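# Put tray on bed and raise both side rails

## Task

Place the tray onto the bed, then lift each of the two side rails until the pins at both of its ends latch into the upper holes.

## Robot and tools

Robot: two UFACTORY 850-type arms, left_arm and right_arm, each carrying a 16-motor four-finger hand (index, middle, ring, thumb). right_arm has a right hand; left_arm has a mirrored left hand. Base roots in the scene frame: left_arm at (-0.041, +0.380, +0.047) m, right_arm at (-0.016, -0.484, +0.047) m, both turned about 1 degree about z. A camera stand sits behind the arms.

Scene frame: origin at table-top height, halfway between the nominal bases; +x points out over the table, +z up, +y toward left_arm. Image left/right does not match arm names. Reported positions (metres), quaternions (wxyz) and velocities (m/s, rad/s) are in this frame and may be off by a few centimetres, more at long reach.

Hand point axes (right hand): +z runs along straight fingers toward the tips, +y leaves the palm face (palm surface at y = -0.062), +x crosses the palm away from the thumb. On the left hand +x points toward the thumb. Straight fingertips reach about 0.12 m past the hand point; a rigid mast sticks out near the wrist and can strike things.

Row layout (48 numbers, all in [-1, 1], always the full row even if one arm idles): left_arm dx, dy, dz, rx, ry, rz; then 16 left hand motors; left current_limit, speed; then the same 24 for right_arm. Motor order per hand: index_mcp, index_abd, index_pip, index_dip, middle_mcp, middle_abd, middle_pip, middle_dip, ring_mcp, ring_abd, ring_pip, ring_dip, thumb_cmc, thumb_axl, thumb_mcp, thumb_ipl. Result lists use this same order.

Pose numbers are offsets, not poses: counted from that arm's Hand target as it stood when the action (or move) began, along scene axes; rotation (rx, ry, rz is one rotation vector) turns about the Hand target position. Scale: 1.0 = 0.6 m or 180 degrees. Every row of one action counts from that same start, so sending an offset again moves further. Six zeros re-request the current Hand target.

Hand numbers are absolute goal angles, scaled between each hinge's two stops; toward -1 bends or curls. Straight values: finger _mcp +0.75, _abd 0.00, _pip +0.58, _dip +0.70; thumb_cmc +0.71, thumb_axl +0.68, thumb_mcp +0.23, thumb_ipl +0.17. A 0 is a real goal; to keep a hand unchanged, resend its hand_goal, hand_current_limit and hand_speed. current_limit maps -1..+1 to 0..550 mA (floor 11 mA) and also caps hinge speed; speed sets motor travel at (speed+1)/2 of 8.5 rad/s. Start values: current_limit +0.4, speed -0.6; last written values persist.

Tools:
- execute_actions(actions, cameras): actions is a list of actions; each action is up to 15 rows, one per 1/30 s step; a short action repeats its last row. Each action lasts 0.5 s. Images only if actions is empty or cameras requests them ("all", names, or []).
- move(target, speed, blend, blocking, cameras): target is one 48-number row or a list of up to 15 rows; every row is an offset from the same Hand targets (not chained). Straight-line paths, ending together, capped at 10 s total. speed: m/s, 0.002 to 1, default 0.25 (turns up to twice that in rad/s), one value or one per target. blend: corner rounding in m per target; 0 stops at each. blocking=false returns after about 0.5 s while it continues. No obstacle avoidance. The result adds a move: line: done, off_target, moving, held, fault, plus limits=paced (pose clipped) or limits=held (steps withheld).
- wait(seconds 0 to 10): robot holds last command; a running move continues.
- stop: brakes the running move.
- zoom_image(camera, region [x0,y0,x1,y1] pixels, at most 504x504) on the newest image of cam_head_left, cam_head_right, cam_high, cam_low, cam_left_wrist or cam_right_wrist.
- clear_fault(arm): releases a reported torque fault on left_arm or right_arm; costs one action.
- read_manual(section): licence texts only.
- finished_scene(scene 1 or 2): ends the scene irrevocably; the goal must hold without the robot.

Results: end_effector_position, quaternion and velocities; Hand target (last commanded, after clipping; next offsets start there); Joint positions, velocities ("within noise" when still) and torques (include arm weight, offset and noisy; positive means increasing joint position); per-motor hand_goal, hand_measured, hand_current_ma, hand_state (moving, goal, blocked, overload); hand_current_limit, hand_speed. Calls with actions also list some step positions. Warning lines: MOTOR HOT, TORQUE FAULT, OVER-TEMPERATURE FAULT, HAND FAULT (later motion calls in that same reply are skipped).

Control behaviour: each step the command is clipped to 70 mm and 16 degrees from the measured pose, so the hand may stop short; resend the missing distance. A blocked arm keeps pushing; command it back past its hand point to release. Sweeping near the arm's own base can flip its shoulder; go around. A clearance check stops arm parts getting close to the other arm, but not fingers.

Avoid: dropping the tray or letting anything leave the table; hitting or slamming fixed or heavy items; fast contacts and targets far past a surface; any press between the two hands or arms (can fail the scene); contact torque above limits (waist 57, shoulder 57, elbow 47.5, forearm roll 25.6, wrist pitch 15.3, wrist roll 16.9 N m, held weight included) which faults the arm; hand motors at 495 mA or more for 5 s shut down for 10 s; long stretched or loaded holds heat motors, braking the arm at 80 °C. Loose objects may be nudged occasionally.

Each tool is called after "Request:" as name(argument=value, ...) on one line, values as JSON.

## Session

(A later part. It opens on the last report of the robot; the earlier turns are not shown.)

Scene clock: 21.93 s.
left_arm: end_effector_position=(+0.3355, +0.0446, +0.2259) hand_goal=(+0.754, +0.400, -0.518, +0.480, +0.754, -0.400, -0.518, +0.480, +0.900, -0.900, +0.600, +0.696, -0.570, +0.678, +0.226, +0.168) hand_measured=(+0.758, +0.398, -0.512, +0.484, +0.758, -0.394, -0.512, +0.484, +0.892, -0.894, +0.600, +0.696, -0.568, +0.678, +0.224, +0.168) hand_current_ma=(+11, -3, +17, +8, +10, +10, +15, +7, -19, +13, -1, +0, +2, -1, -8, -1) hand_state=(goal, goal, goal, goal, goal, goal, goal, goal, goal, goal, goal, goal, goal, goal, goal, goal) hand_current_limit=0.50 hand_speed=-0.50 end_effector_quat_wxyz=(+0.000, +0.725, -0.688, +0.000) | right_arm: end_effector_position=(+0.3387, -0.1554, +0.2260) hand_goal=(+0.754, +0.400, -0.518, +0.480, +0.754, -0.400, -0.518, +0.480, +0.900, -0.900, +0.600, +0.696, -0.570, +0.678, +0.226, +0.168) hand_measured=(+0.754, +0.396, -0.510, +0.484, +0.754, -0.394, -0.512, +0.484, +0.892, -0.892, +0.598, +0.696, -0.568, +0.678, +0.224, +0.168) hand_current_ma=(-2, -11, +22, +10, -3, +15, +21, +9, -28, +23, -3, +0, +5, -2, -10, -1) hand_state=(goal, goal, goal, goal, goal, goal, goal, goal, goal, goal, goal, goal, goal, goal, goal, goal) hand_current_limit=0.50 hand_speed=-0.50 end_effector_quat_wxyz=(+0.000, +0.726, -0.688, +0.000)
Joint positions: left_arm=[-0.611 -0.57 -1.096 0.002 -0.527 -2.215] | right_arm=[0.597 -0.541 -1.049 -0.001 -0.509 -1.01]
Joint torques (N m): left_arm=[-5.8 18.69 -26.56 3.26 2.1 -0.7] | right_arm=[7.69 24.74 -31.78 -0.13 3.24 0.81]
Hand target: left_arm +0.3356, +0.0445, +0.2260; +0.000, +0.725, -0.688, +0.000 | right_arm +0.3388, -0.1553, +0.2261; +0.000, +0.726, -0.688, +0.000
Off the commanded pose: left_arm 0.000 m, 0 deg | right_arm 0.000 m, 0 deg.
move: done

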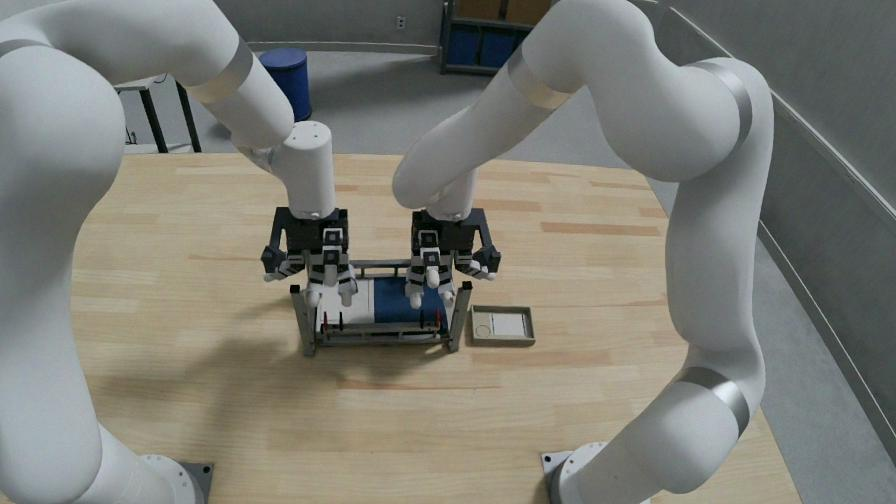

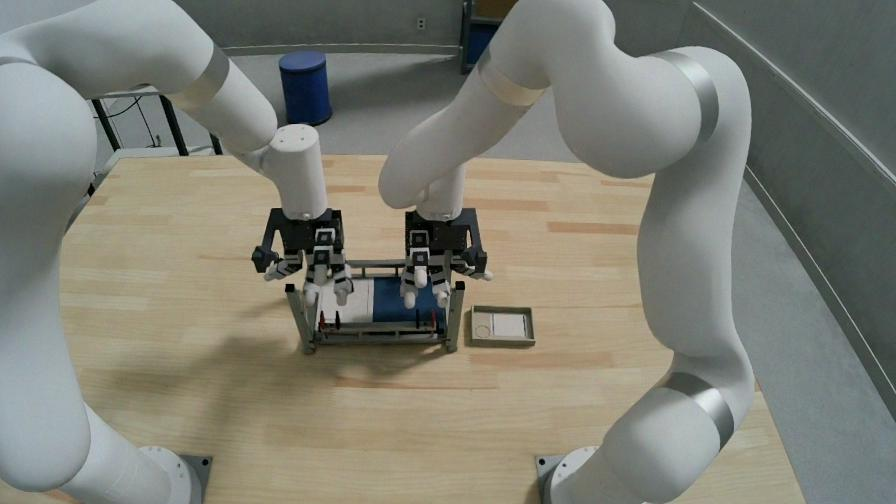

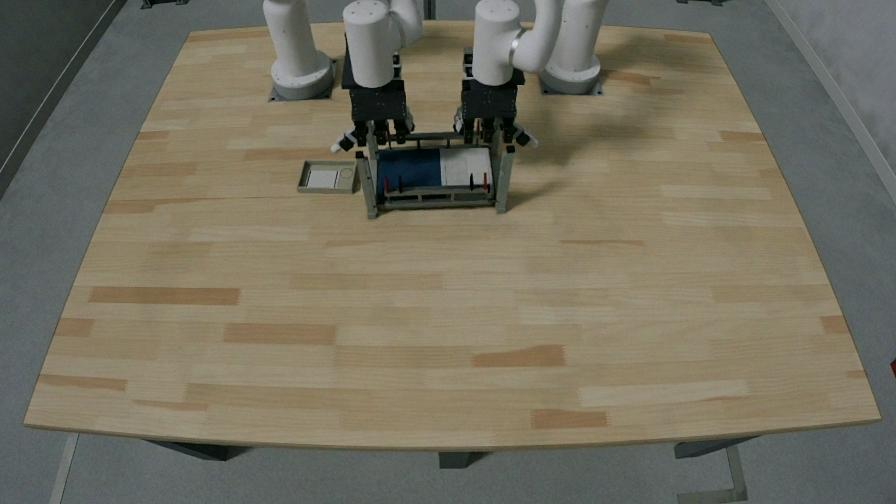

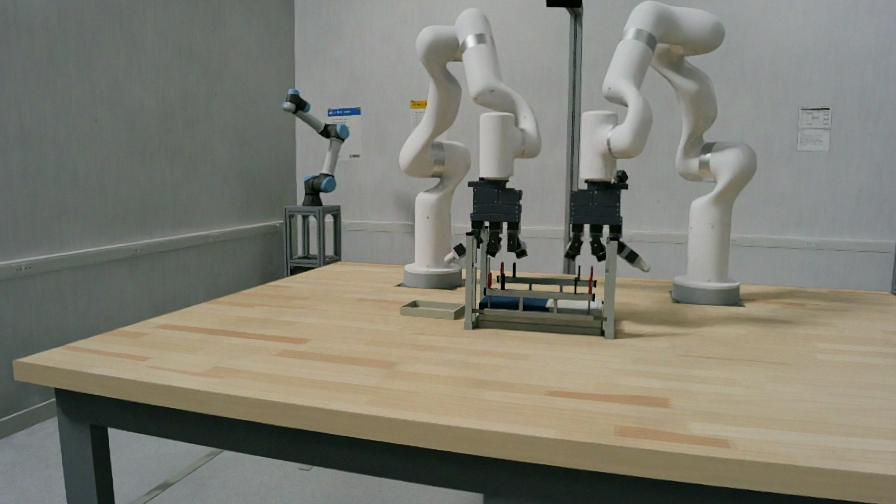

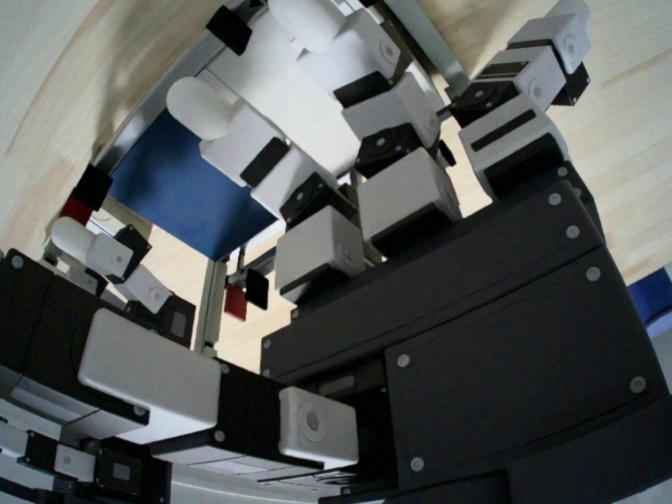

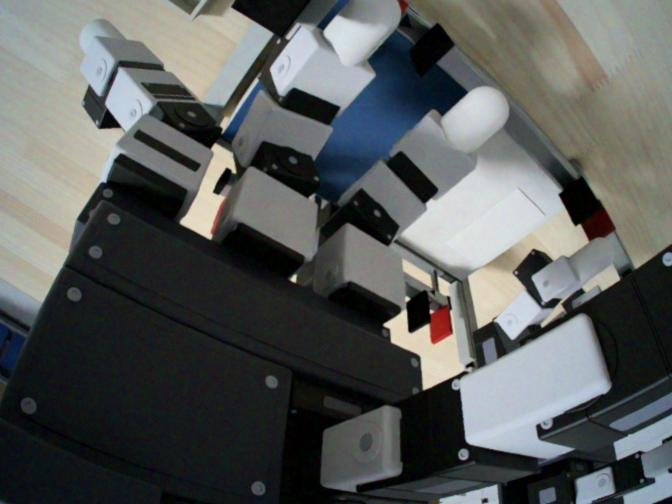

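Request:
move(target=[0,-0.0015,-0.07,0,0,0,0.754,0.4,-0.519,0.479,0.754,-0.4,-0.519,0.479,0.9,-0.9,0.6,0.696,-0.57,0.678,0.226,0.168,0.5,-0.5,0.0117,0,-0.07,0,0,0,0.754,0.4,-0.519,0.479,0.754,-0.4,-0.519,0.479,0.9,-0.9,0.6,0.696,-0.57,0.678,0.226,0.168,0.5,-0.5], speed=0.08, cameras=["cam_head_left", "cam_right_wrist", "cam_left_wrist", "cam_low"])

Request:
zoom_image(camera="cam_head_left", region=[295, 265, 375, 345])

Request:
zoom_image(camera="cam_head_left", region=[390, 265, 470, 345])

Request:
zoom_image(camera="cam_low", region=[470, 230, 540, 290])

Request:
zoom_image(camera="cam_low", region=[550, 230, 620, 290])

Scene clock: 43.43 s.
left_arm: end_effector_position=(+0.3355, +0.0437, +0.1840) hand_goal=(+0.754, +0.400, -0.518, +0.480, +0.754, -0.400, -0.518, +0.480, +0.900, -0.900, +0.600, +0.696, -0.570, +0.678, +0.226, +0.168) hand_measured=(+0.758, +0.398, -0.512, +0.484, +0.758, -0.394, -0.512, +0.484, +0.892, -0.894, +0.600, +0.696, -0.568, +0.678, +0.224, +0.168) hand_current_ma=(+11, -3, +17, +8, +10, +10, +15, +7, -19, +13, -1, +0, +2, -1, -8, -1) hand_state=(goal, goal, goal, goal, goal, goal, goal, goal, goal, goal, goal, goal, goal, goal, goal, goal) hand_current_limit=0.50 hand_speed=-0.50 end_effector_quat_wxyz=(+0.000, +0.725, -0.688, +0.000) | right_arm: end_effector_position=(+0.3458, -0.1553, +0.1841) hand_goal=(+0.754, +0.400, -0.518, +0.480, +0.754, -0.400, -0.518, +0.480, +0.900, -0.900, +0.600, +0.696, -0.570, +0.678, +0.226, +0.168) hand_measured=(+0.754, +0.396, -0.510, +0.484, +0.754, -0.394, -0.512, +0.484, +0.892, -0.892, +0.598, +0.696, -0.568, +0.678, +0.224, +0.168) hand_current_ma=(-2, -11, +22, +10, -2, +15, +21, +9, -28, +23, -3, +0, +5, -2, -10, -1) hand_state=(goal, goal, goal, goal, goal, goal, goal, goal, goal, goal, goal, goal, goal, goal, goal, goal) hand_current_limit=0.50 hand_speed=-0.50 end_effector_quat_wxyz=(+0.000, +0.726, -0.688, +0.000)
Joint positions: left_arm=[-0.612 -0.644 -1.094 0.002 -0.45 -2.217] | right_arm=[0.589 -0.627 -1.064 -0.001 -0.438 -1.017]
Joint torques (N m): left_arm=[-8.03 18.68 -31.07 4.41 2.14 -0.7] | right_arm=[-10.61 25.46 -34.56 -1.56 3.18 -1.05]
Hand target: left_arm +0.3356, +0.0436, +0.1840; +0.000, +0.725, -0.688, +0.000 | right_arm +0.3458, -0.1553, +0.1841; +0.000, +0.726, -0.688, +0.000
Off the commanded pose: left_arm 0.000 m, 0 deg | right_arm 0.000 m, 0 deg.
move: done
Images, in order (width x height): cam_head_left 896x504, cam_low 896x504, cam_left_wrist 672x504, cam_right_wrist 672x504.

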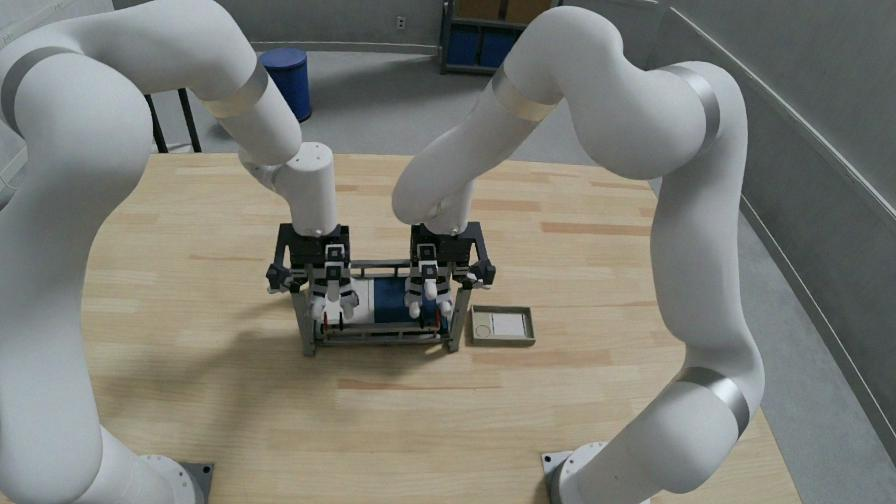

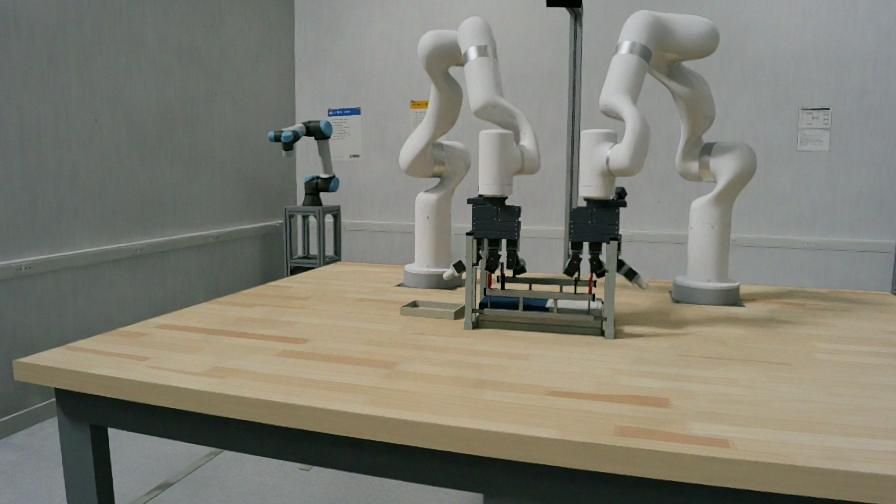

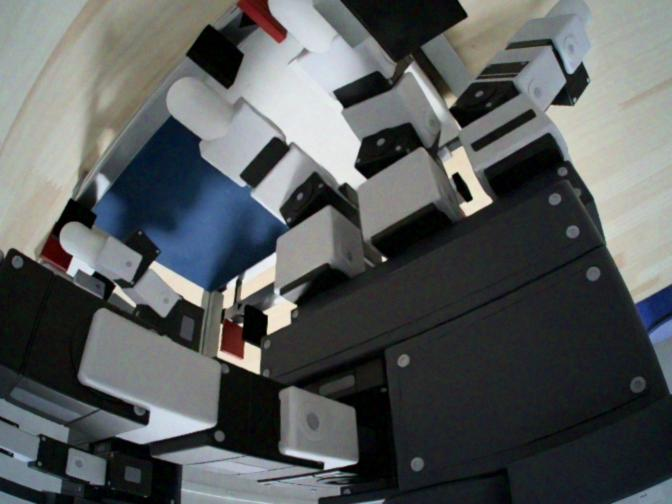

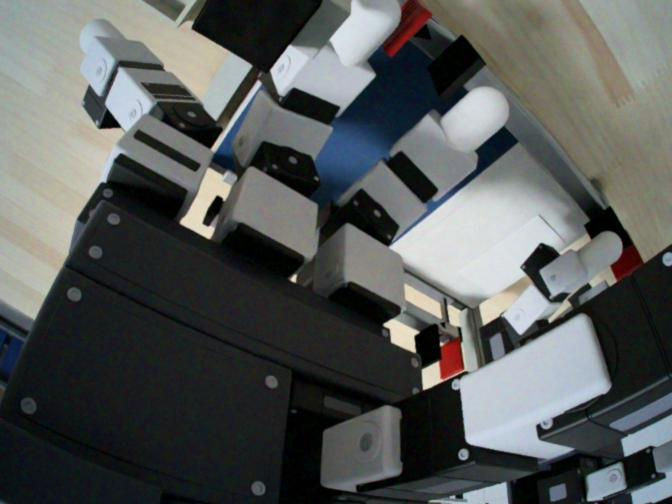

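Scaled by 6.300 from the camera's 896x504 image, which has a finer 1280x720 frame.

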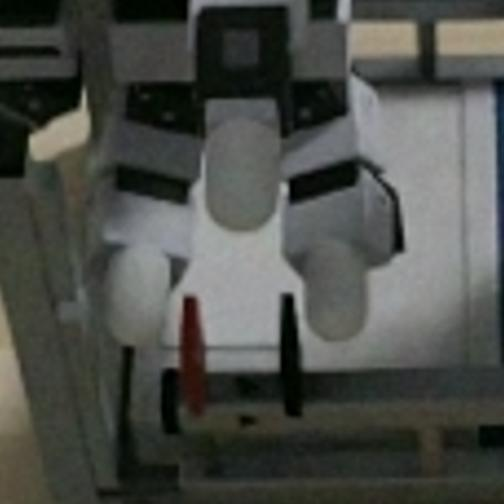

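Scaled by 6.300 from the camera's 896x504 image, which has a finer 1280x720 frame.

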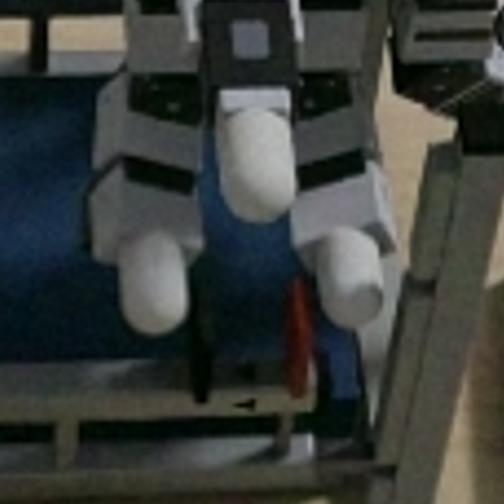

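Scaled by 7.200 from the camera's 896x504 image, which has a finer 1280x720 frame.

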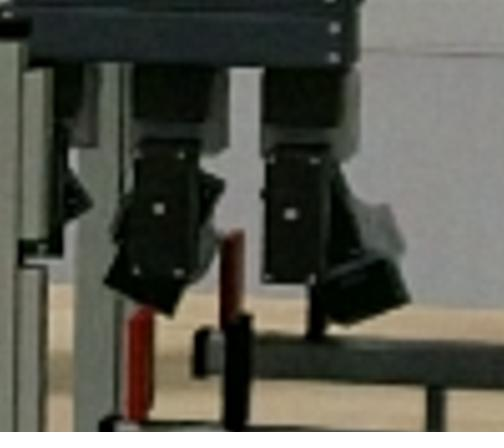

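Scaled by 7.200 from the camera's 896x504 image, which has a finer 1280x720 frame.

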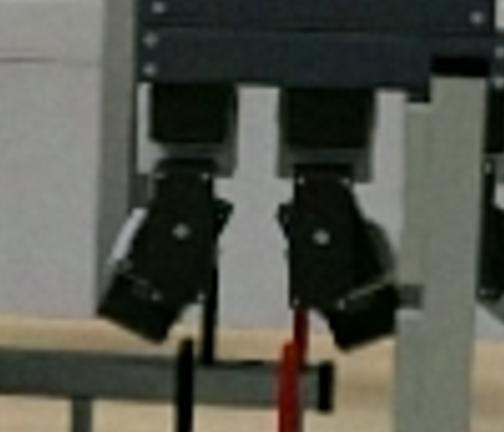

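Request:
move(target=[0,0.0017,0,0,0,0,0.754,0.6,-0.519,0.479,0.754,-0.45,-0.519,0.479,0.9,-0.9,0.6,0.696,-0.57,0.678,0.226,0.168,0.5,-0.5,0,-0.0025,0,0,0,0,0.754,0.6,-0.519,0.479,0.754,-0.45,-0.519,0.479,0.9,-0.9,0.6,0.696,-0.57,0.678,0.226,0.168,0.5,-0.5], speed=0.05, cameras=["cam_head_left"])

Request:
zoom_image(camera="cam_head_left", region=[295, 265, 375, 345])

Request:
zoom_image(camera="cam_head_left", region=[390, 265, 470, 345])

Scene clock: 45.60 s.
left_arm: end_effector_position=(+0.3356, +0.0446, +0.1840) hand_goal=(+0.754, +0.600, -0.518, +0.480, +0.754, -0.450, -0.518, +0.480, +0.900, -0.900, +0.600, +0.696, -0.570, +0.678, +0.226, +0.168) hand_measured=(+0.758, +0.594, -0.512, +0.484, +0.758, -0.444, -0.512, +0.484, +0.892, -0.894, +0.600, +0.696, -0.568, +0.678, +0.224, +0.168) hand_current_ma=(+11, -14, +17, +8, +10, +11, +15, +7, -19, +13, -1, +0, +2, -1, -8, -1) hand_state=(goal, goal, goal, goal, goal, goal, goal, goal, goal, goal, goal, goal, goal, goal, goal, goal) hand_current_limit=0.50 hand_speed=-0.50 end_effector_quat_wxyz=(+0.000, +0.725, -0.688, +0.000) | right_arm: end_effector_position=(+0.3458, -0.1568, +0.1841) hand_goal=(+0.754, +0.600, -0.518, +0.480, +0.754, -0.450, -0.518, +0.480, +0.900, -0.900, +0.600, +0.696, -0.570, +0.678, +0.226, +0.168) hand_measured=(+0.754, +0.594, -0.510, +0.484, +0.754, -0.444, -0.512, +0.484, +0.892, -0.892, +0.598, +0.696, -0.568, +0.678, +0.224, +0.168) hand_current_ma=(-2, -16, +22, +10, -2, +16, +21, +9, -28, +23, -3, +0, +5, -2, -10, -1) hand_state=(goal, goal, goal, goal, goal, goal, goal, goal, goal, goal, goal, goal, goal, goal, goal, goal) hand_current_limit=0.50 hand_speed=-0.50 end_effector_quat_wxyz=(+0.000, +0.726, -0.688, +0.000)
Joint positions: left_arm=[-0.61 -0.643 -1.092 0.002 -0.449 -2.216] | right_arm=[0.587 -0.626 -1.062 -0.001 -0.437 -1.019]
Joint torques (N m): left_arm=[8.77 36.71 -8.68 3.94 2.23 0.97] | right_arm=[-12.27 46.23 -11.53 0.61 3.2 -1]
Hand target: left_arm +0.3356, +0.0446, +0.1840; +0.000, +0.725, -0.688, +0.000 | right_arm +0.3458, -0.1568, +0.1841; +0.000, +0.726, -0.688, +0.000
Off the commanded pose: left_arm 0.000 m, 0 deg | right_arm 0.000 m, 0 deg.
move: done
Images, in order (width x height): cam_head_left 896x504.

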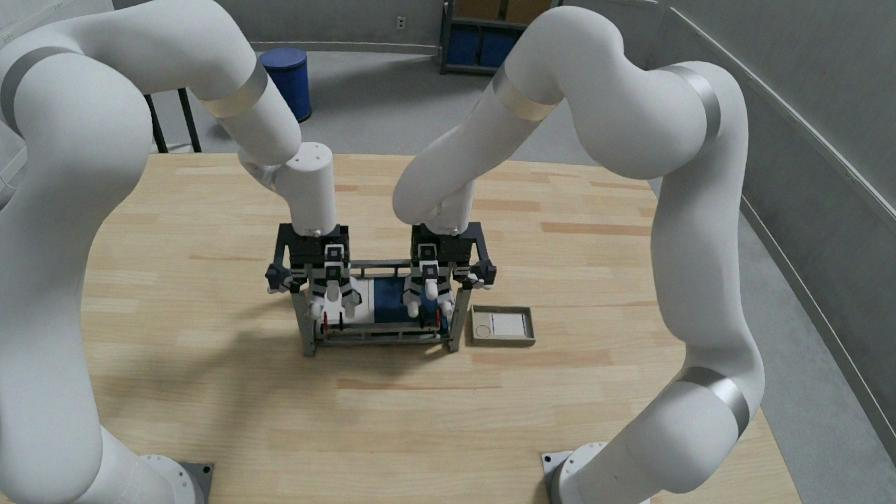

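Scaled by 6.300 from the camera's 896x504 image, which has a finer 1280x720 frame.

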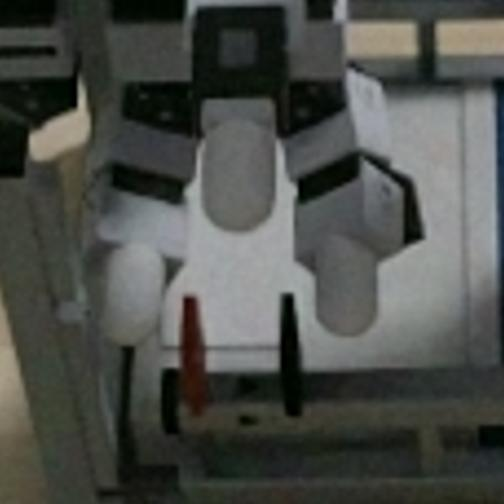

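Scaled by 6.300 from the camera's 896x504 image, which has a finer 1280x720 frame.

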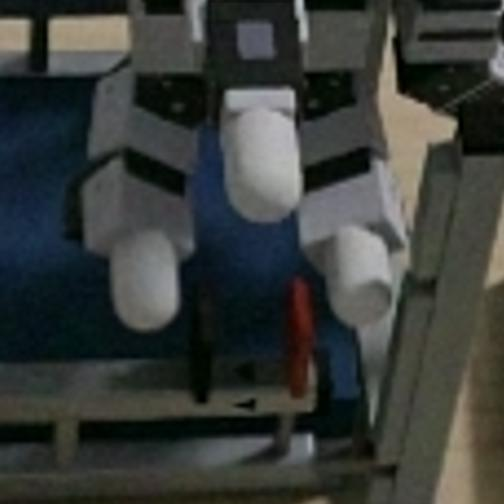

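Request:
move(target=[0,0,-0.0325,0,0,0,0.754,0.6,-0.519,0.479,0.754,-0.45,-0.519,0.479,0.9,-0.9,0.6,0.696,-0.57,0.678,0.226,0.168,0.5,-0.6,0,0,-0.0325,0,0,0,0.754,0.6,-0.519,0.479,0.754,-0.45,-0.519,0.479,0.9,-0.9,0.6,0.696,-0.57,0.678,0.226,0.168,0.5,-0.6], speed=0.06, cameras=["cam_head_left", "cam_low"])

Request:
zoom_image(camera="cam_head_left", region=[295, 265, 375, 345])

Request:
zoom_image(camera="cam_head_left", region=[390, 265, 470, 345])

Request:
zoom_image(camera="cam_low", region=[450, 210, 630, 340])

Scene clock: 47.13 s.
left_arm: end_effector_position=(+0.3356, +0.0447, +0.1645) hand_goal=(+0.754, +0.600, -0.518, +0.480, +0.754, -0.450, -0.518, +0.480, +0.900, -0.900, +0.600, +0.696, -0.570, +0.678, +0.226, +0.168) hand_measured=(+0.758, +0.594, -0.512, +0.484, +0.758, -0.444, -0.512, +0.484, +0.892, -0.894, +0.600, +0.696, -0.568, +0.678, +0.224, +0.168) hand_current_ma=(+11, -14, +16, +8, +10, +11, +15, +7, -19, +13, -1, +0, +2, -1, -8, -1) hand_state=(goal, goal, goal, goal, goal, goal, goal, goal, goal, goal, goal, goal, goal, goal, goal, goal) hand_current_limit=0.50 hand_speed=-0.60 end_effector_quat_wxyz=(+0.000, +0.725, -0.688, +0.000) | right_arm: end_effector_position=(+0.3458, -0.1568, +0.1646) hand_goal=(+0.754, +0.600, -0.518, +0.480, +0.754, -0.450, -0.518, +0.480, +0.900, -0.900, +0.600, +0.696, -0.570, +0.678, +0.226, +0.168) hand_measured=(+0.754, +0.594, -0.512, +0.484, +0.754, -0.444, -0.512, +0.484, +0.892, -0.892, +0.598, +0.696, -0.568, +0.678, +0.224, +0.168) hand_current_ma=(-2, -15, +22, +10, -2, +16, +21, +9, -28, +23, -3, +0, +5, -2, -10, -1) hand_state=(goal, goal, goal, goal, goal, goal, goal, goal, goal, goal, goal, goal, goal, goal, goal, goal) hand_current_limit=0.50 hand_speed=-0.60 end_effector_quat_wxyz=(+0.000, +0.726, -0.688, +0.000)
Joint positions: left_arm=[-0.61 -0.68 -1.094 0.002 -0.415 -2.216] | right_arm=[0.587 -0.662 -1.063 -0.001 -0.402 -1.019]
Joint torques (N m): left_arm=[8.65 20.47 -30.39 4.61 2.07 -0.51] | right_arm=[-11.23 26.08 -33.89 -1.52 3.25 0.03]
Hand target: left_arm +0.3356, +0.0446, +0.1645; +0.000, +0.725, -0.688, +0.000 | right_arm +0.3458, -0.1568, +0.1646; +0.000, +0.726, -0.688, +0.000
Off the commanded pose: left_arm 0.000 m, 0 deg | right_arm 0.000 m, 0 deg.
move: done
Images, in order (width x height): cam_head_left 896x504, cam_low 896x504.

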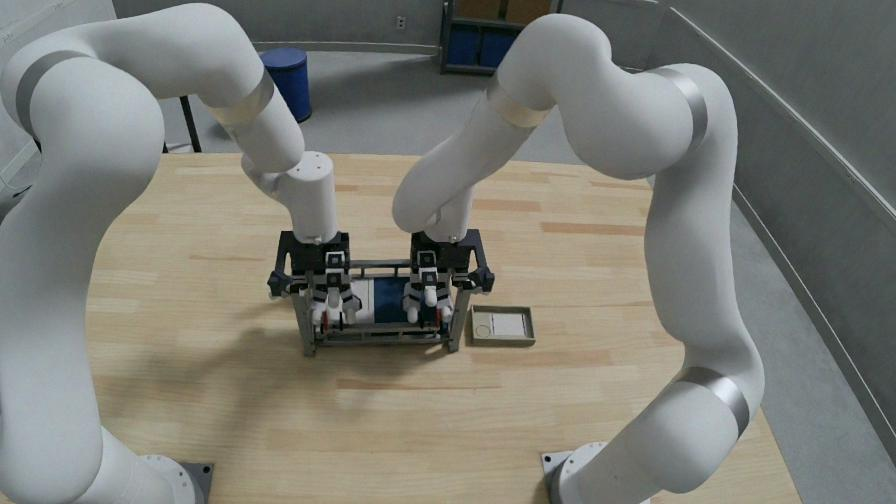

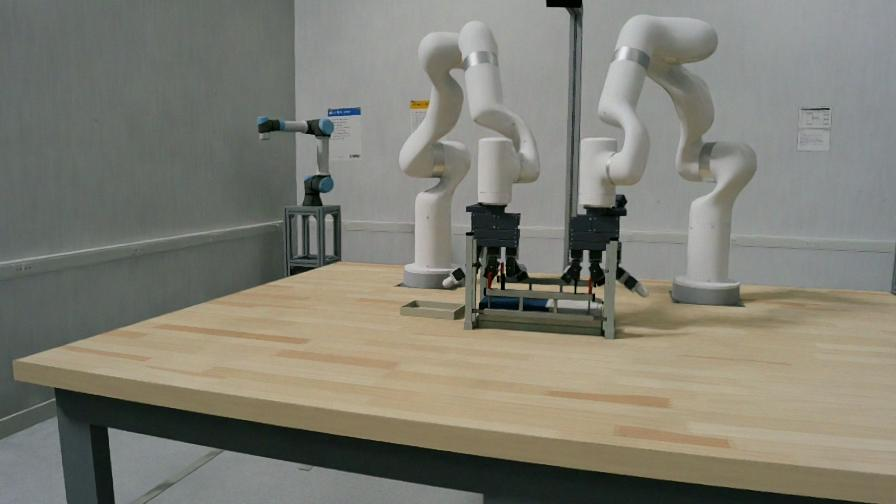

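Scaled by 6.300 from the camera's 896x504 image, which has a finer 1280x720 frame.

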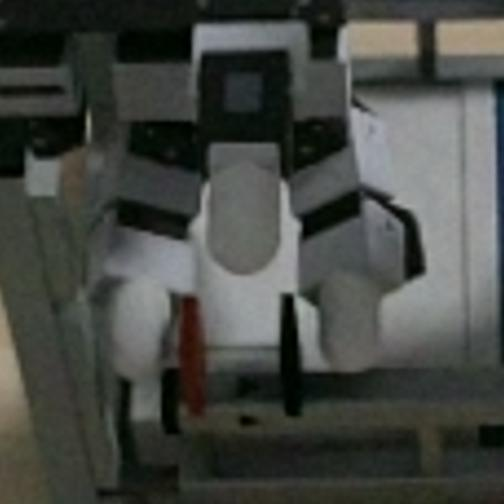

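Scaled by 6.300 from the camera's 896x504 image, which has a finer 1280x720 frame.

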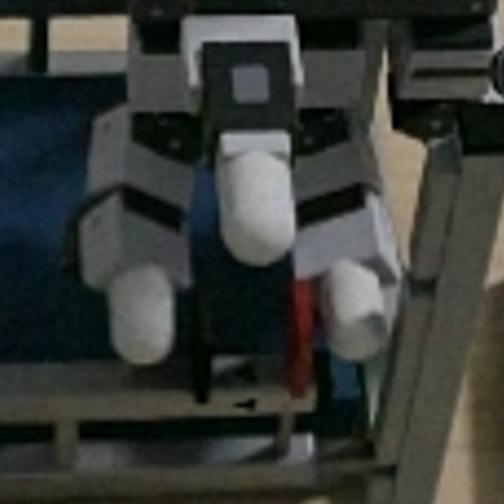

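Scaled by 2.800 from the camera's 896x504 image, which has a finer 1280x720 frame.

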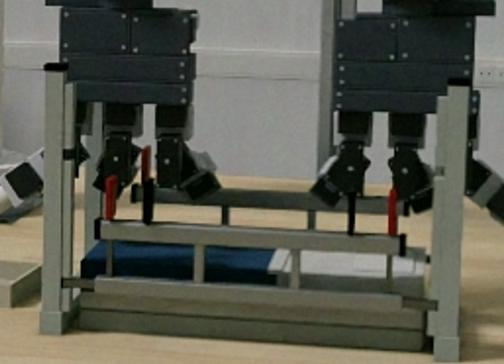

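Request:
move(target=[0,0,0,0,0,0,0.754,0.05,-0.519,0.479,0.754,0.6,-0.519,0.479,0.9,-0.9,0.6,0.696,-0.57,0.678,0.226,0.168,0.5,-0.7,0,0,0,0,0,0,0.754,0.05,-0.519,0.479,0.754,0.6,-0.519,0.479,0.9,-0.9,0.6,0.696,-0.57,0.678,0.226,0.168,0.6,-0.7], speed=0.05, cameras=["cam_head_left", "cam_low"])

Request:
zoom_image(camera="cam_head_left", region=[295, 265, 375, 345])

Request:
zoom_image(camera="cam_head_left", region=[390, 265, 470, 345])

Request:
zoom_image(camera="cam_low", region=[450, 210, 630, 340])

Scene clock: 48.77 s.
left_arm: end_effector_position=(+0.3357, +0.0446, +0.1645) hand_goal=(+0.754, +0.050, -0.518, +0.480, +0.754, +0.600, -0.518, +0.480, +0.900, -0.900, +0.600, +0.696, -0.570, +0.678, +0.226, +0.168) hand_measured=(+0.756, +0.246, -0.504, +0.484, +0.774, +0.300, -0.496, +0.494, +0.892, -0.894, +0.600, +0.696, -0.568, +0.678, +0.224, +0.168) hand_current_ma=(+2, +413, +38, +8, +62, -412, +71, +37, -19, +13, -1, +0, +2, -1, -8, -1) hand_state=(goal, blocked, goal, goal, goal, blocked, blocked, goal, goal, goal, goal, goal, goal, goal, goal, goal) hand_current_limit=0.50 hand_speed=-0.70 end_effector_quat_wxyz=(+0.000, +0.725, -0.688, +0.000) | right_arm: end_effector_position=(+0.3459, -0.1567, +0.1646) hand_goal=(+0.754, +0.050, -0.518, +0.480, +0.754, +0.600, -0.518, +0.480, +0.900, -0.900, +0.600, +0.696, -0.570, +0.678, +0.226, +0.168) hand_measured=(+0.750, +0.250, -0.504, +0.484, +0.770, +0.300, -0.496, +0.492, +0.892, -0.892, +0.598, +0.696, -0.568, +0.678, +0.224, +0.168) hand_current_ma=(-12, +440, +50, +10, +62, -440, +82, +38, -28, +23, -3, +0, +5, -2, -10, -1) hand_state=(goal, blocked, goal, goal, goal, blocked, blocked, goal, goal, goal, goal, goal, goal, goal, goal, goal) hand_current_limit=0.60 hand_speed=-0.70 end_effector_quat_wxyz=(+0.000, +0.726, -0.688, +0.000)
Joint positions: left_arm=[-0.61 -0.68 -1.094 0.003 -0.415 -2.216] | right_arm=[0.587 -0.662 -1.063 -0.001 -0.401 -1.019]
Joint torques (N m): left_arm=[4.1 22.57 -19.58 1.52 -2.91 0.89] | right_arm=[-4.82 29.27 -18.45 -0.37 -2.47 -0.54]
Hand target: left_arm +0.3356, +0.0446, +0.1645; +0.000, +0.725, -0.688, +0.000 | right_arm +0.3458, -0.1568, +0.1646; +0.000, +0.726, -0.688, +0.000
Off the commanded pose: left_arm 0.000 m, 0 deg | right_arm 0.000 m, 0 deg.
move: done
Images, in order (width x height): cam_head_left 896x504, cam_low 896x504.

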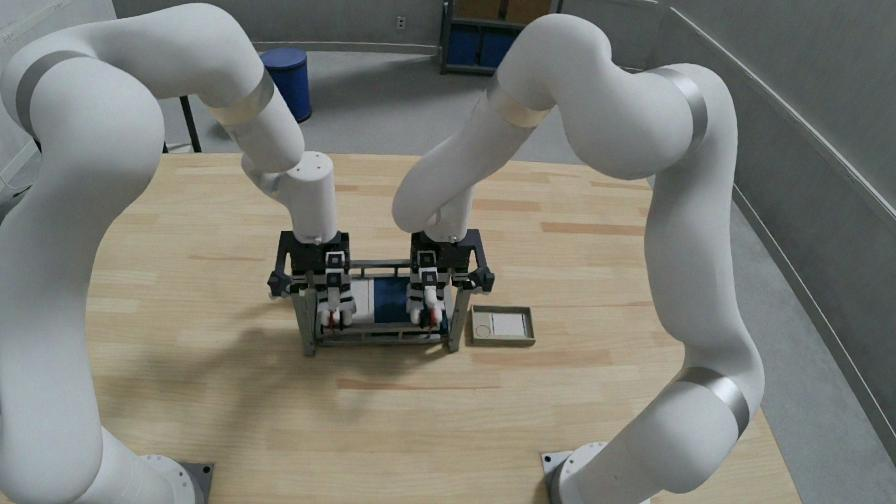

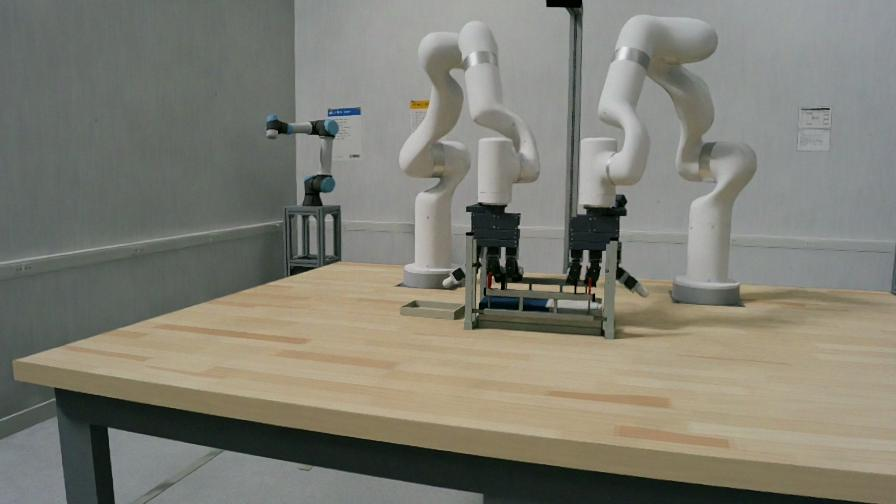

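Scaled by 6.300 from the camera's 896x504 image, which has a finer 1280x720 frame.

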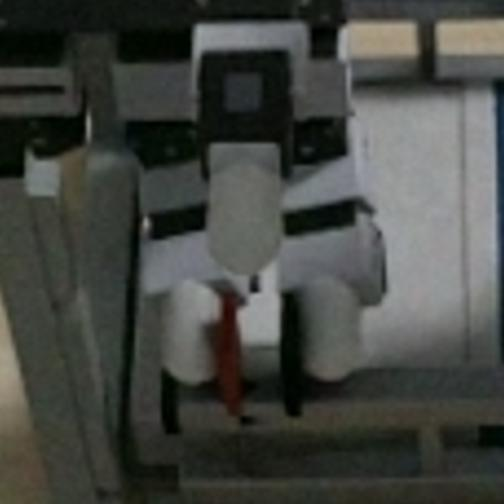

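Scaled by 6.300 from the camera's 896x504 image, which has a finer 1280x720 frame.

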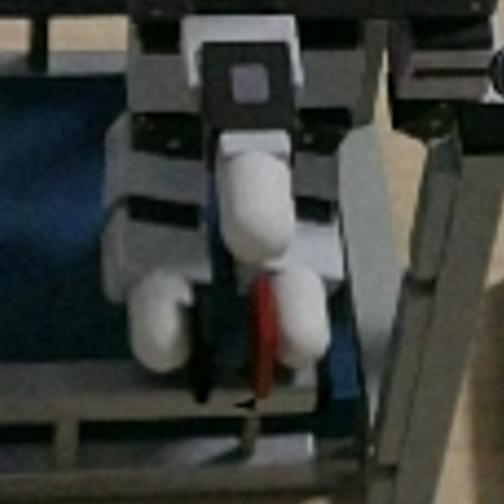

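Scaled by 2.800 from the camera's 896x504 image, which has a finer 1280x720 frame.

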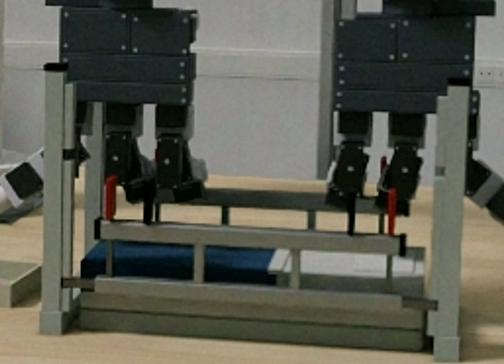

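Request:
move(target=[0,0,0.1867,0,0,0,0.754,0.05,-0.519,0.479,0.754,0.6,-0.519,0.479,0.9,-0.9,0.6,0.696,-0.57,0.678,0.226,0.168,0.5,-0.7,0,0,0.1867,0,0,0,0.754,0.05,-0.519,0.479,0.754,0.6,-0.519,0.479,0.9,-0.9,0.6,0.696,-0.57,0.678,0.226,0.168,0.6,-0.7], speed=0.06, cameras=["cam_head_left", "cam_low"])

Request:
zoom_image(camera="cam_low", region=[450, 220, 520, 290])

Request:
zoom_image(camera="cam_low", region=[560, 220, 630, 290])

Request:
zoom_image(camera="cam_low", region=[450, 210, 630, 340])

Scene clock: 51.57 s.
left_arm: end_effector_position=(+0.3356, +0.0446, +0.2765) hand_goal=(+0.754, +0.050, -0.518, +0.480, +0.754, +0.600, -0.518, +0.480, +0.900, -0.900, +0.600, +0.696, -0.570, +0.678, +0.226, +0.168) hand_measured=(+0.756, +0.234, -0.484, +0.496, +0.784, +0.300, -0.496, +0.494, +0.892, -0.894, +0.600, +0.696, -0.568, +0.678, +0.224, +0.168) hand_current_ma=(+5, +412, +112, +44, +105, -412, +70, +37, -19, +13, -1, +0, +2, -1, -8, -1) hand_state=(goal, blocked, blocked, goal, blocked, blocked, blocked, goal, goal, goal, goal, goal, goal, goal, goal, goal) hand_current_limit=0.50 hand_speed=-0.70 end_effector_quat_wxyz=(+0.000, +0.725, -0.688, +0.000) | right_arm: end_effector_position=(+0.3458, -0.1568, +0.2766) hand_goal=(+0.754, +0.050, -0.518, +0.480, +0.754, +0.600, -0.518, +0.480, +0.900, -0.900, +0.600, +0.696, -0.570, +0.678, +0.226, +0.168) hand_measured=(+0.750, +0.234, -0.482, +0.494, +0.782, +0.304, -0.496, +0.492, +0.892, -0.892, +0.598, +0.696, -0.568, +0.678, +0.224, +0.168) hand_current_ma=(-9, +440, +133, +47, +109, -440, +79, +38, -28, +23, -3, +0, +5, -2, -10, -1) hand_state=(goal, blocked, blocked, goal, blocked, blocked, blocked, goal, goal, goal, goal, goal, goal, goal, goal, goal) hand_current_limit=0.60 hand_speed=-0.70 end_effector_quat_wxyz=(+0.000, +0.726, -0.688, +0.000)
Joint positions: left_arm=[-0.61 -0.49 -1.113 0.002 -0.624 -2.215] | right_arm=[0.587 -0.469 -1.083 -0.001 -0.614 -1.02]
Joint torques (N m): left_arm=[-5.23 37.65 -36.33 -3.49 -2.28 0.92] | right_arm=[7.38 45.9 -40.79 1.24 -3.42 -1.01]
Hand target: left_arm +0.3356, +0.0446, +0.2765; +0.000, +0.725, -0.688, +0.000 | right_arm +0.3458, -0.1568, +0.2766; +0.000, +0.726, -0.688, +0.000
Off the commanded pose: left_arm 0.000 m, 0 deg | right_arm 0.000 m, 0 deg.
move: done
Images, in order (width x height): cam_head_left 896x504, cam_low 896x504.

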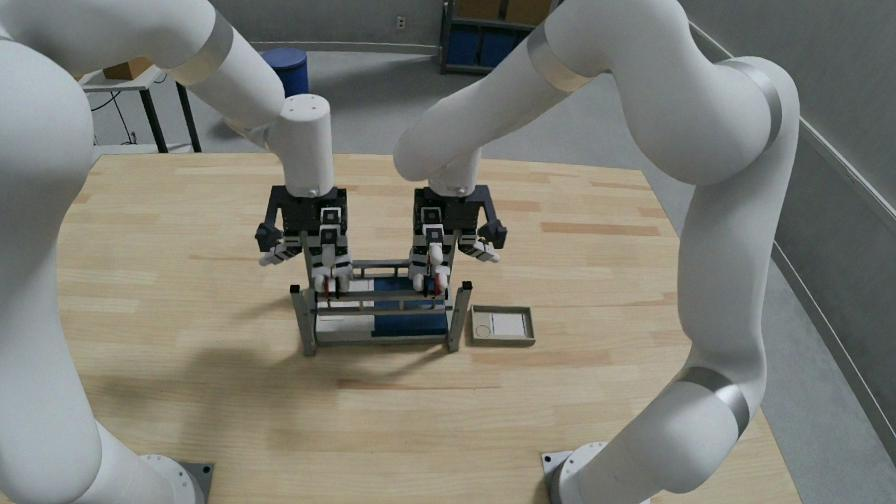

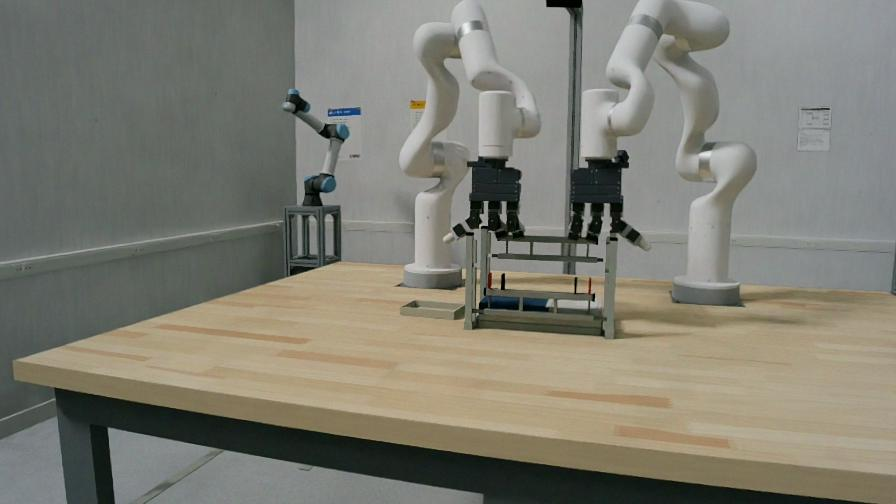

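Scaled by 7.200 from the camera's 896x504 image, which has a finer 1280x720 frame.

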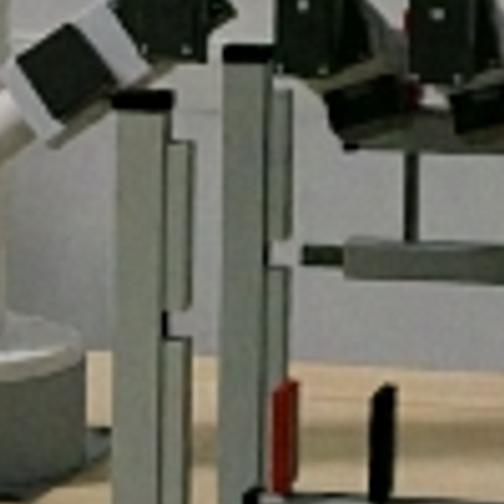

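Scaled by 7.200 from the camera's 896x504 image, which has a finer 1280x720 frame.

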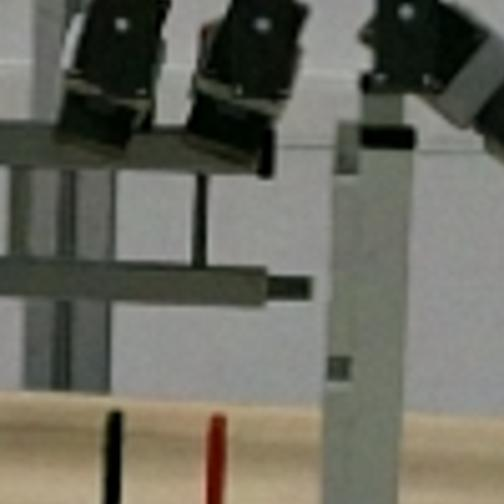

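Scaled by 2.800 from the camera's 896x504 image, which has a finer 1280x720 frame.

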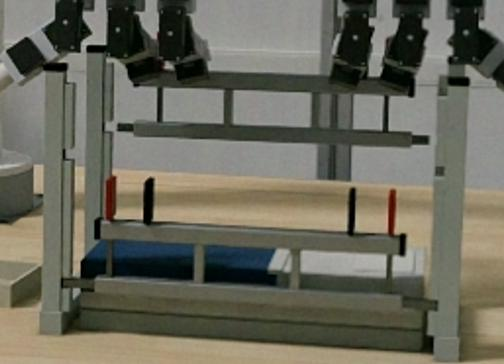

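Request:
move(target=[[0,0,0.0042,0,0,0,0.754,0.05,-0.519,0.479,0.754,0.6,-0.519,0.479,0.9,-0.9,0.6,0.696,-0.57,0.678,0.226,0.168,0.5,-0.7,0,0,0.0042,0,0,0,0.754,0.05,-0.519,0.479,0.754,0.6,-0.519,0.479,0.9,-0.9,0.6,0.696,-0.57,0.678,0.226,0.168,0.6,-0.7],[0,0,0.0042,0,0,0,0.754,0.05,-0.519,0.479,0.754,-0.3,-0.519,0.479,0.9,-0.9,0.6,0.696,-0.57,0.678,0.226,0.168,0.5,-0.85,0,0,0.0042,0,0,0,0.754,0.05,-0.519,0.479,0.754,-0.3,-0.519,0.479,0.9,-0.9,0.6,0.696,-0.57,0.678,0.226,0.168,0.5,-0.85]], speed=0.03, cameras=["cam_head_left", "cam_low"])

Request:
zoom_image(camera="cam_low", region=[450, 220, 520, 290])

Request:
zoom_image(camera="cam_low", region=[560, 220, 630, 290])

Request:
zoom_image(camera="cam_head_left", region=[280, 240, 490, 360])

Scene clock: 54.67 s.
left_arm: end_effector_position=(+0.3356, +0.0446, +0.2790) hand_goal=(+0.754, +0.050, -0.518, +0.480, +0.754, -0.300, -0.518, +0.480, +0.900, -0.900, +0.600, +0.696, -0.570, +0.678, +0.226, +0.168) hand_measured=(+0.758, +0.210, -0.460, +0.514, +0.760, -0.296, -0.512, +0.482, +0.892, -0.894, +0.600, +0.696, -0.568, +0.678, +0.224, +0.168) hand_current_ma=(+8, +413, +209, +111, +14, +9, +17, +5, -19, +13, -1, +0, +2, -1, -8, -1) hand_state=(goal, blocked, blocked, blocked, goal, goal, goal, goal, goal, goal, goal, goal, goal, goal, goal, goal) hand_current_limit=0.50 hand_speed=-0.85 end_effector_quat_wxyz=(+0.000, +0.725, -0.688, +0.000) | right_arm: end_effector_position=(+0.3458, -0.1568, +0.2791) hand_goal=(+0.754, +0.050, -0.518, +0.480, +0.754, -0.300, -0.518, +0.480, +0.900, -0.900, +0.600, +0.696, -0.570, +0.678, +0.226, +0.168) hand_measured=(+0.750, +0.210, -0.456, +0.512, +0.760, -0.294, -0.514, +0.482, +0.892, -0.892, +0.598, +0.696, -0.568, +0.678, +0.224, +0.168) hand_current_ma=(-9, +413, +249, +123, +18, +14, +14, +3, -28, +23, -3, +0, +5, -2, -10, -1) hand_state=(goal, blocked, blocked, blocked, goal, goal, goal, goal, goal, goal, goal, goal, goal, goal, goal, goal) hand_current_limit=0.50 hand_speed=-0.85 end_effector_quat_wxyz=(+0.000, +0.726, -0.688, +0.000)
Joint positions: left_arm=[-0.61 -0.486 -1.114 0.002 -0.629 -2.215] | right_arm=[0.587 -0.465 -1.084 -0.001 -0.619 -1.02]
Joint torques (N m): left_arm=[-3.07 34.5 -29.99 -0.85 -2.17 0.97] | right_arm=[1.13 42.1 -32.74 -0.14 -3.08 -0.65]
Hand target: left_arm +0.3356, +0.0446, +0.2790; +0.000, +0.725, -0.688, +0.000 | right_arm +0.3458, -0.1568, +0.2791; +0.000, +0.726, -0.688, +0.000
Off the commanded pose: left_arm 0.000 m, 0 deg | right_arm 0.000 m, 0 deg.
move: done
Images, in order (width x height): cam_head_left 896x504, cam_low 896x504.

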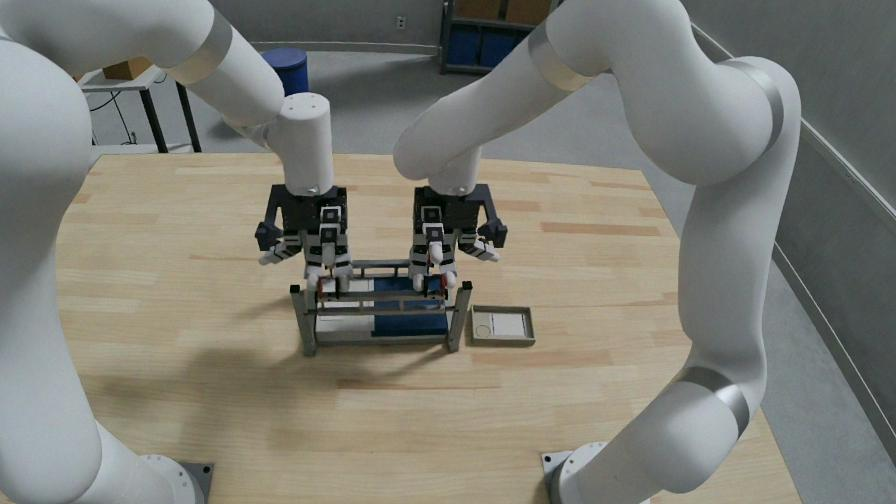

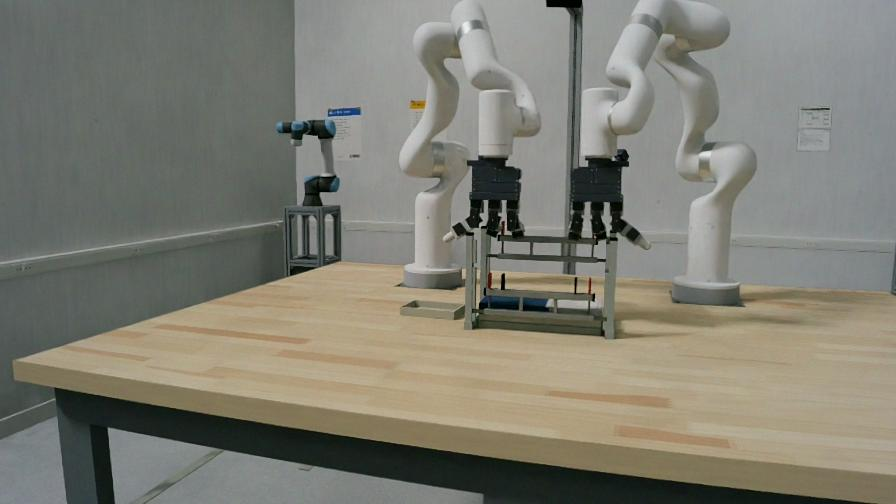

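Scaled by 7.200 from the camera's 896x504 image, which has a finer 1280x720 frame.

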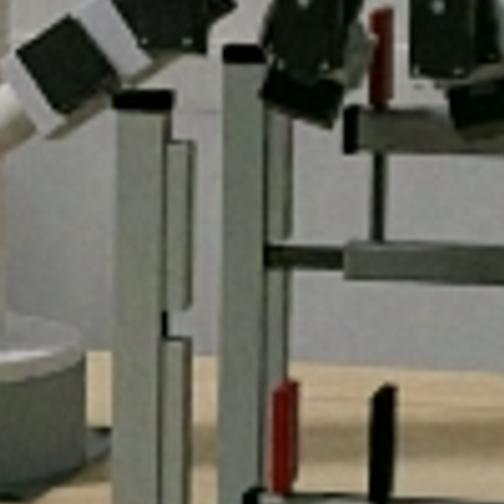

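Scaled by 7.200 from the camera's 896x504 image, which has a finer 1280x720 frame.

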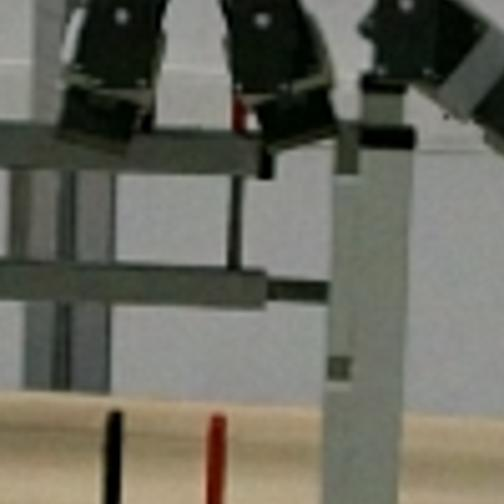

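Scaled by 2.400 from the camera's 896x504 image, which has a finer 1280x720 frame.

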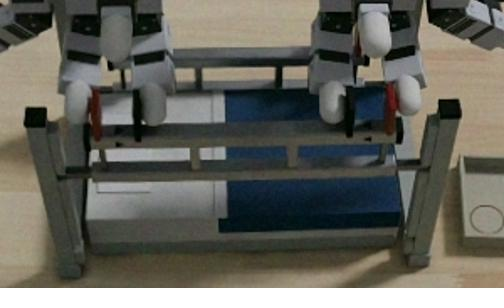

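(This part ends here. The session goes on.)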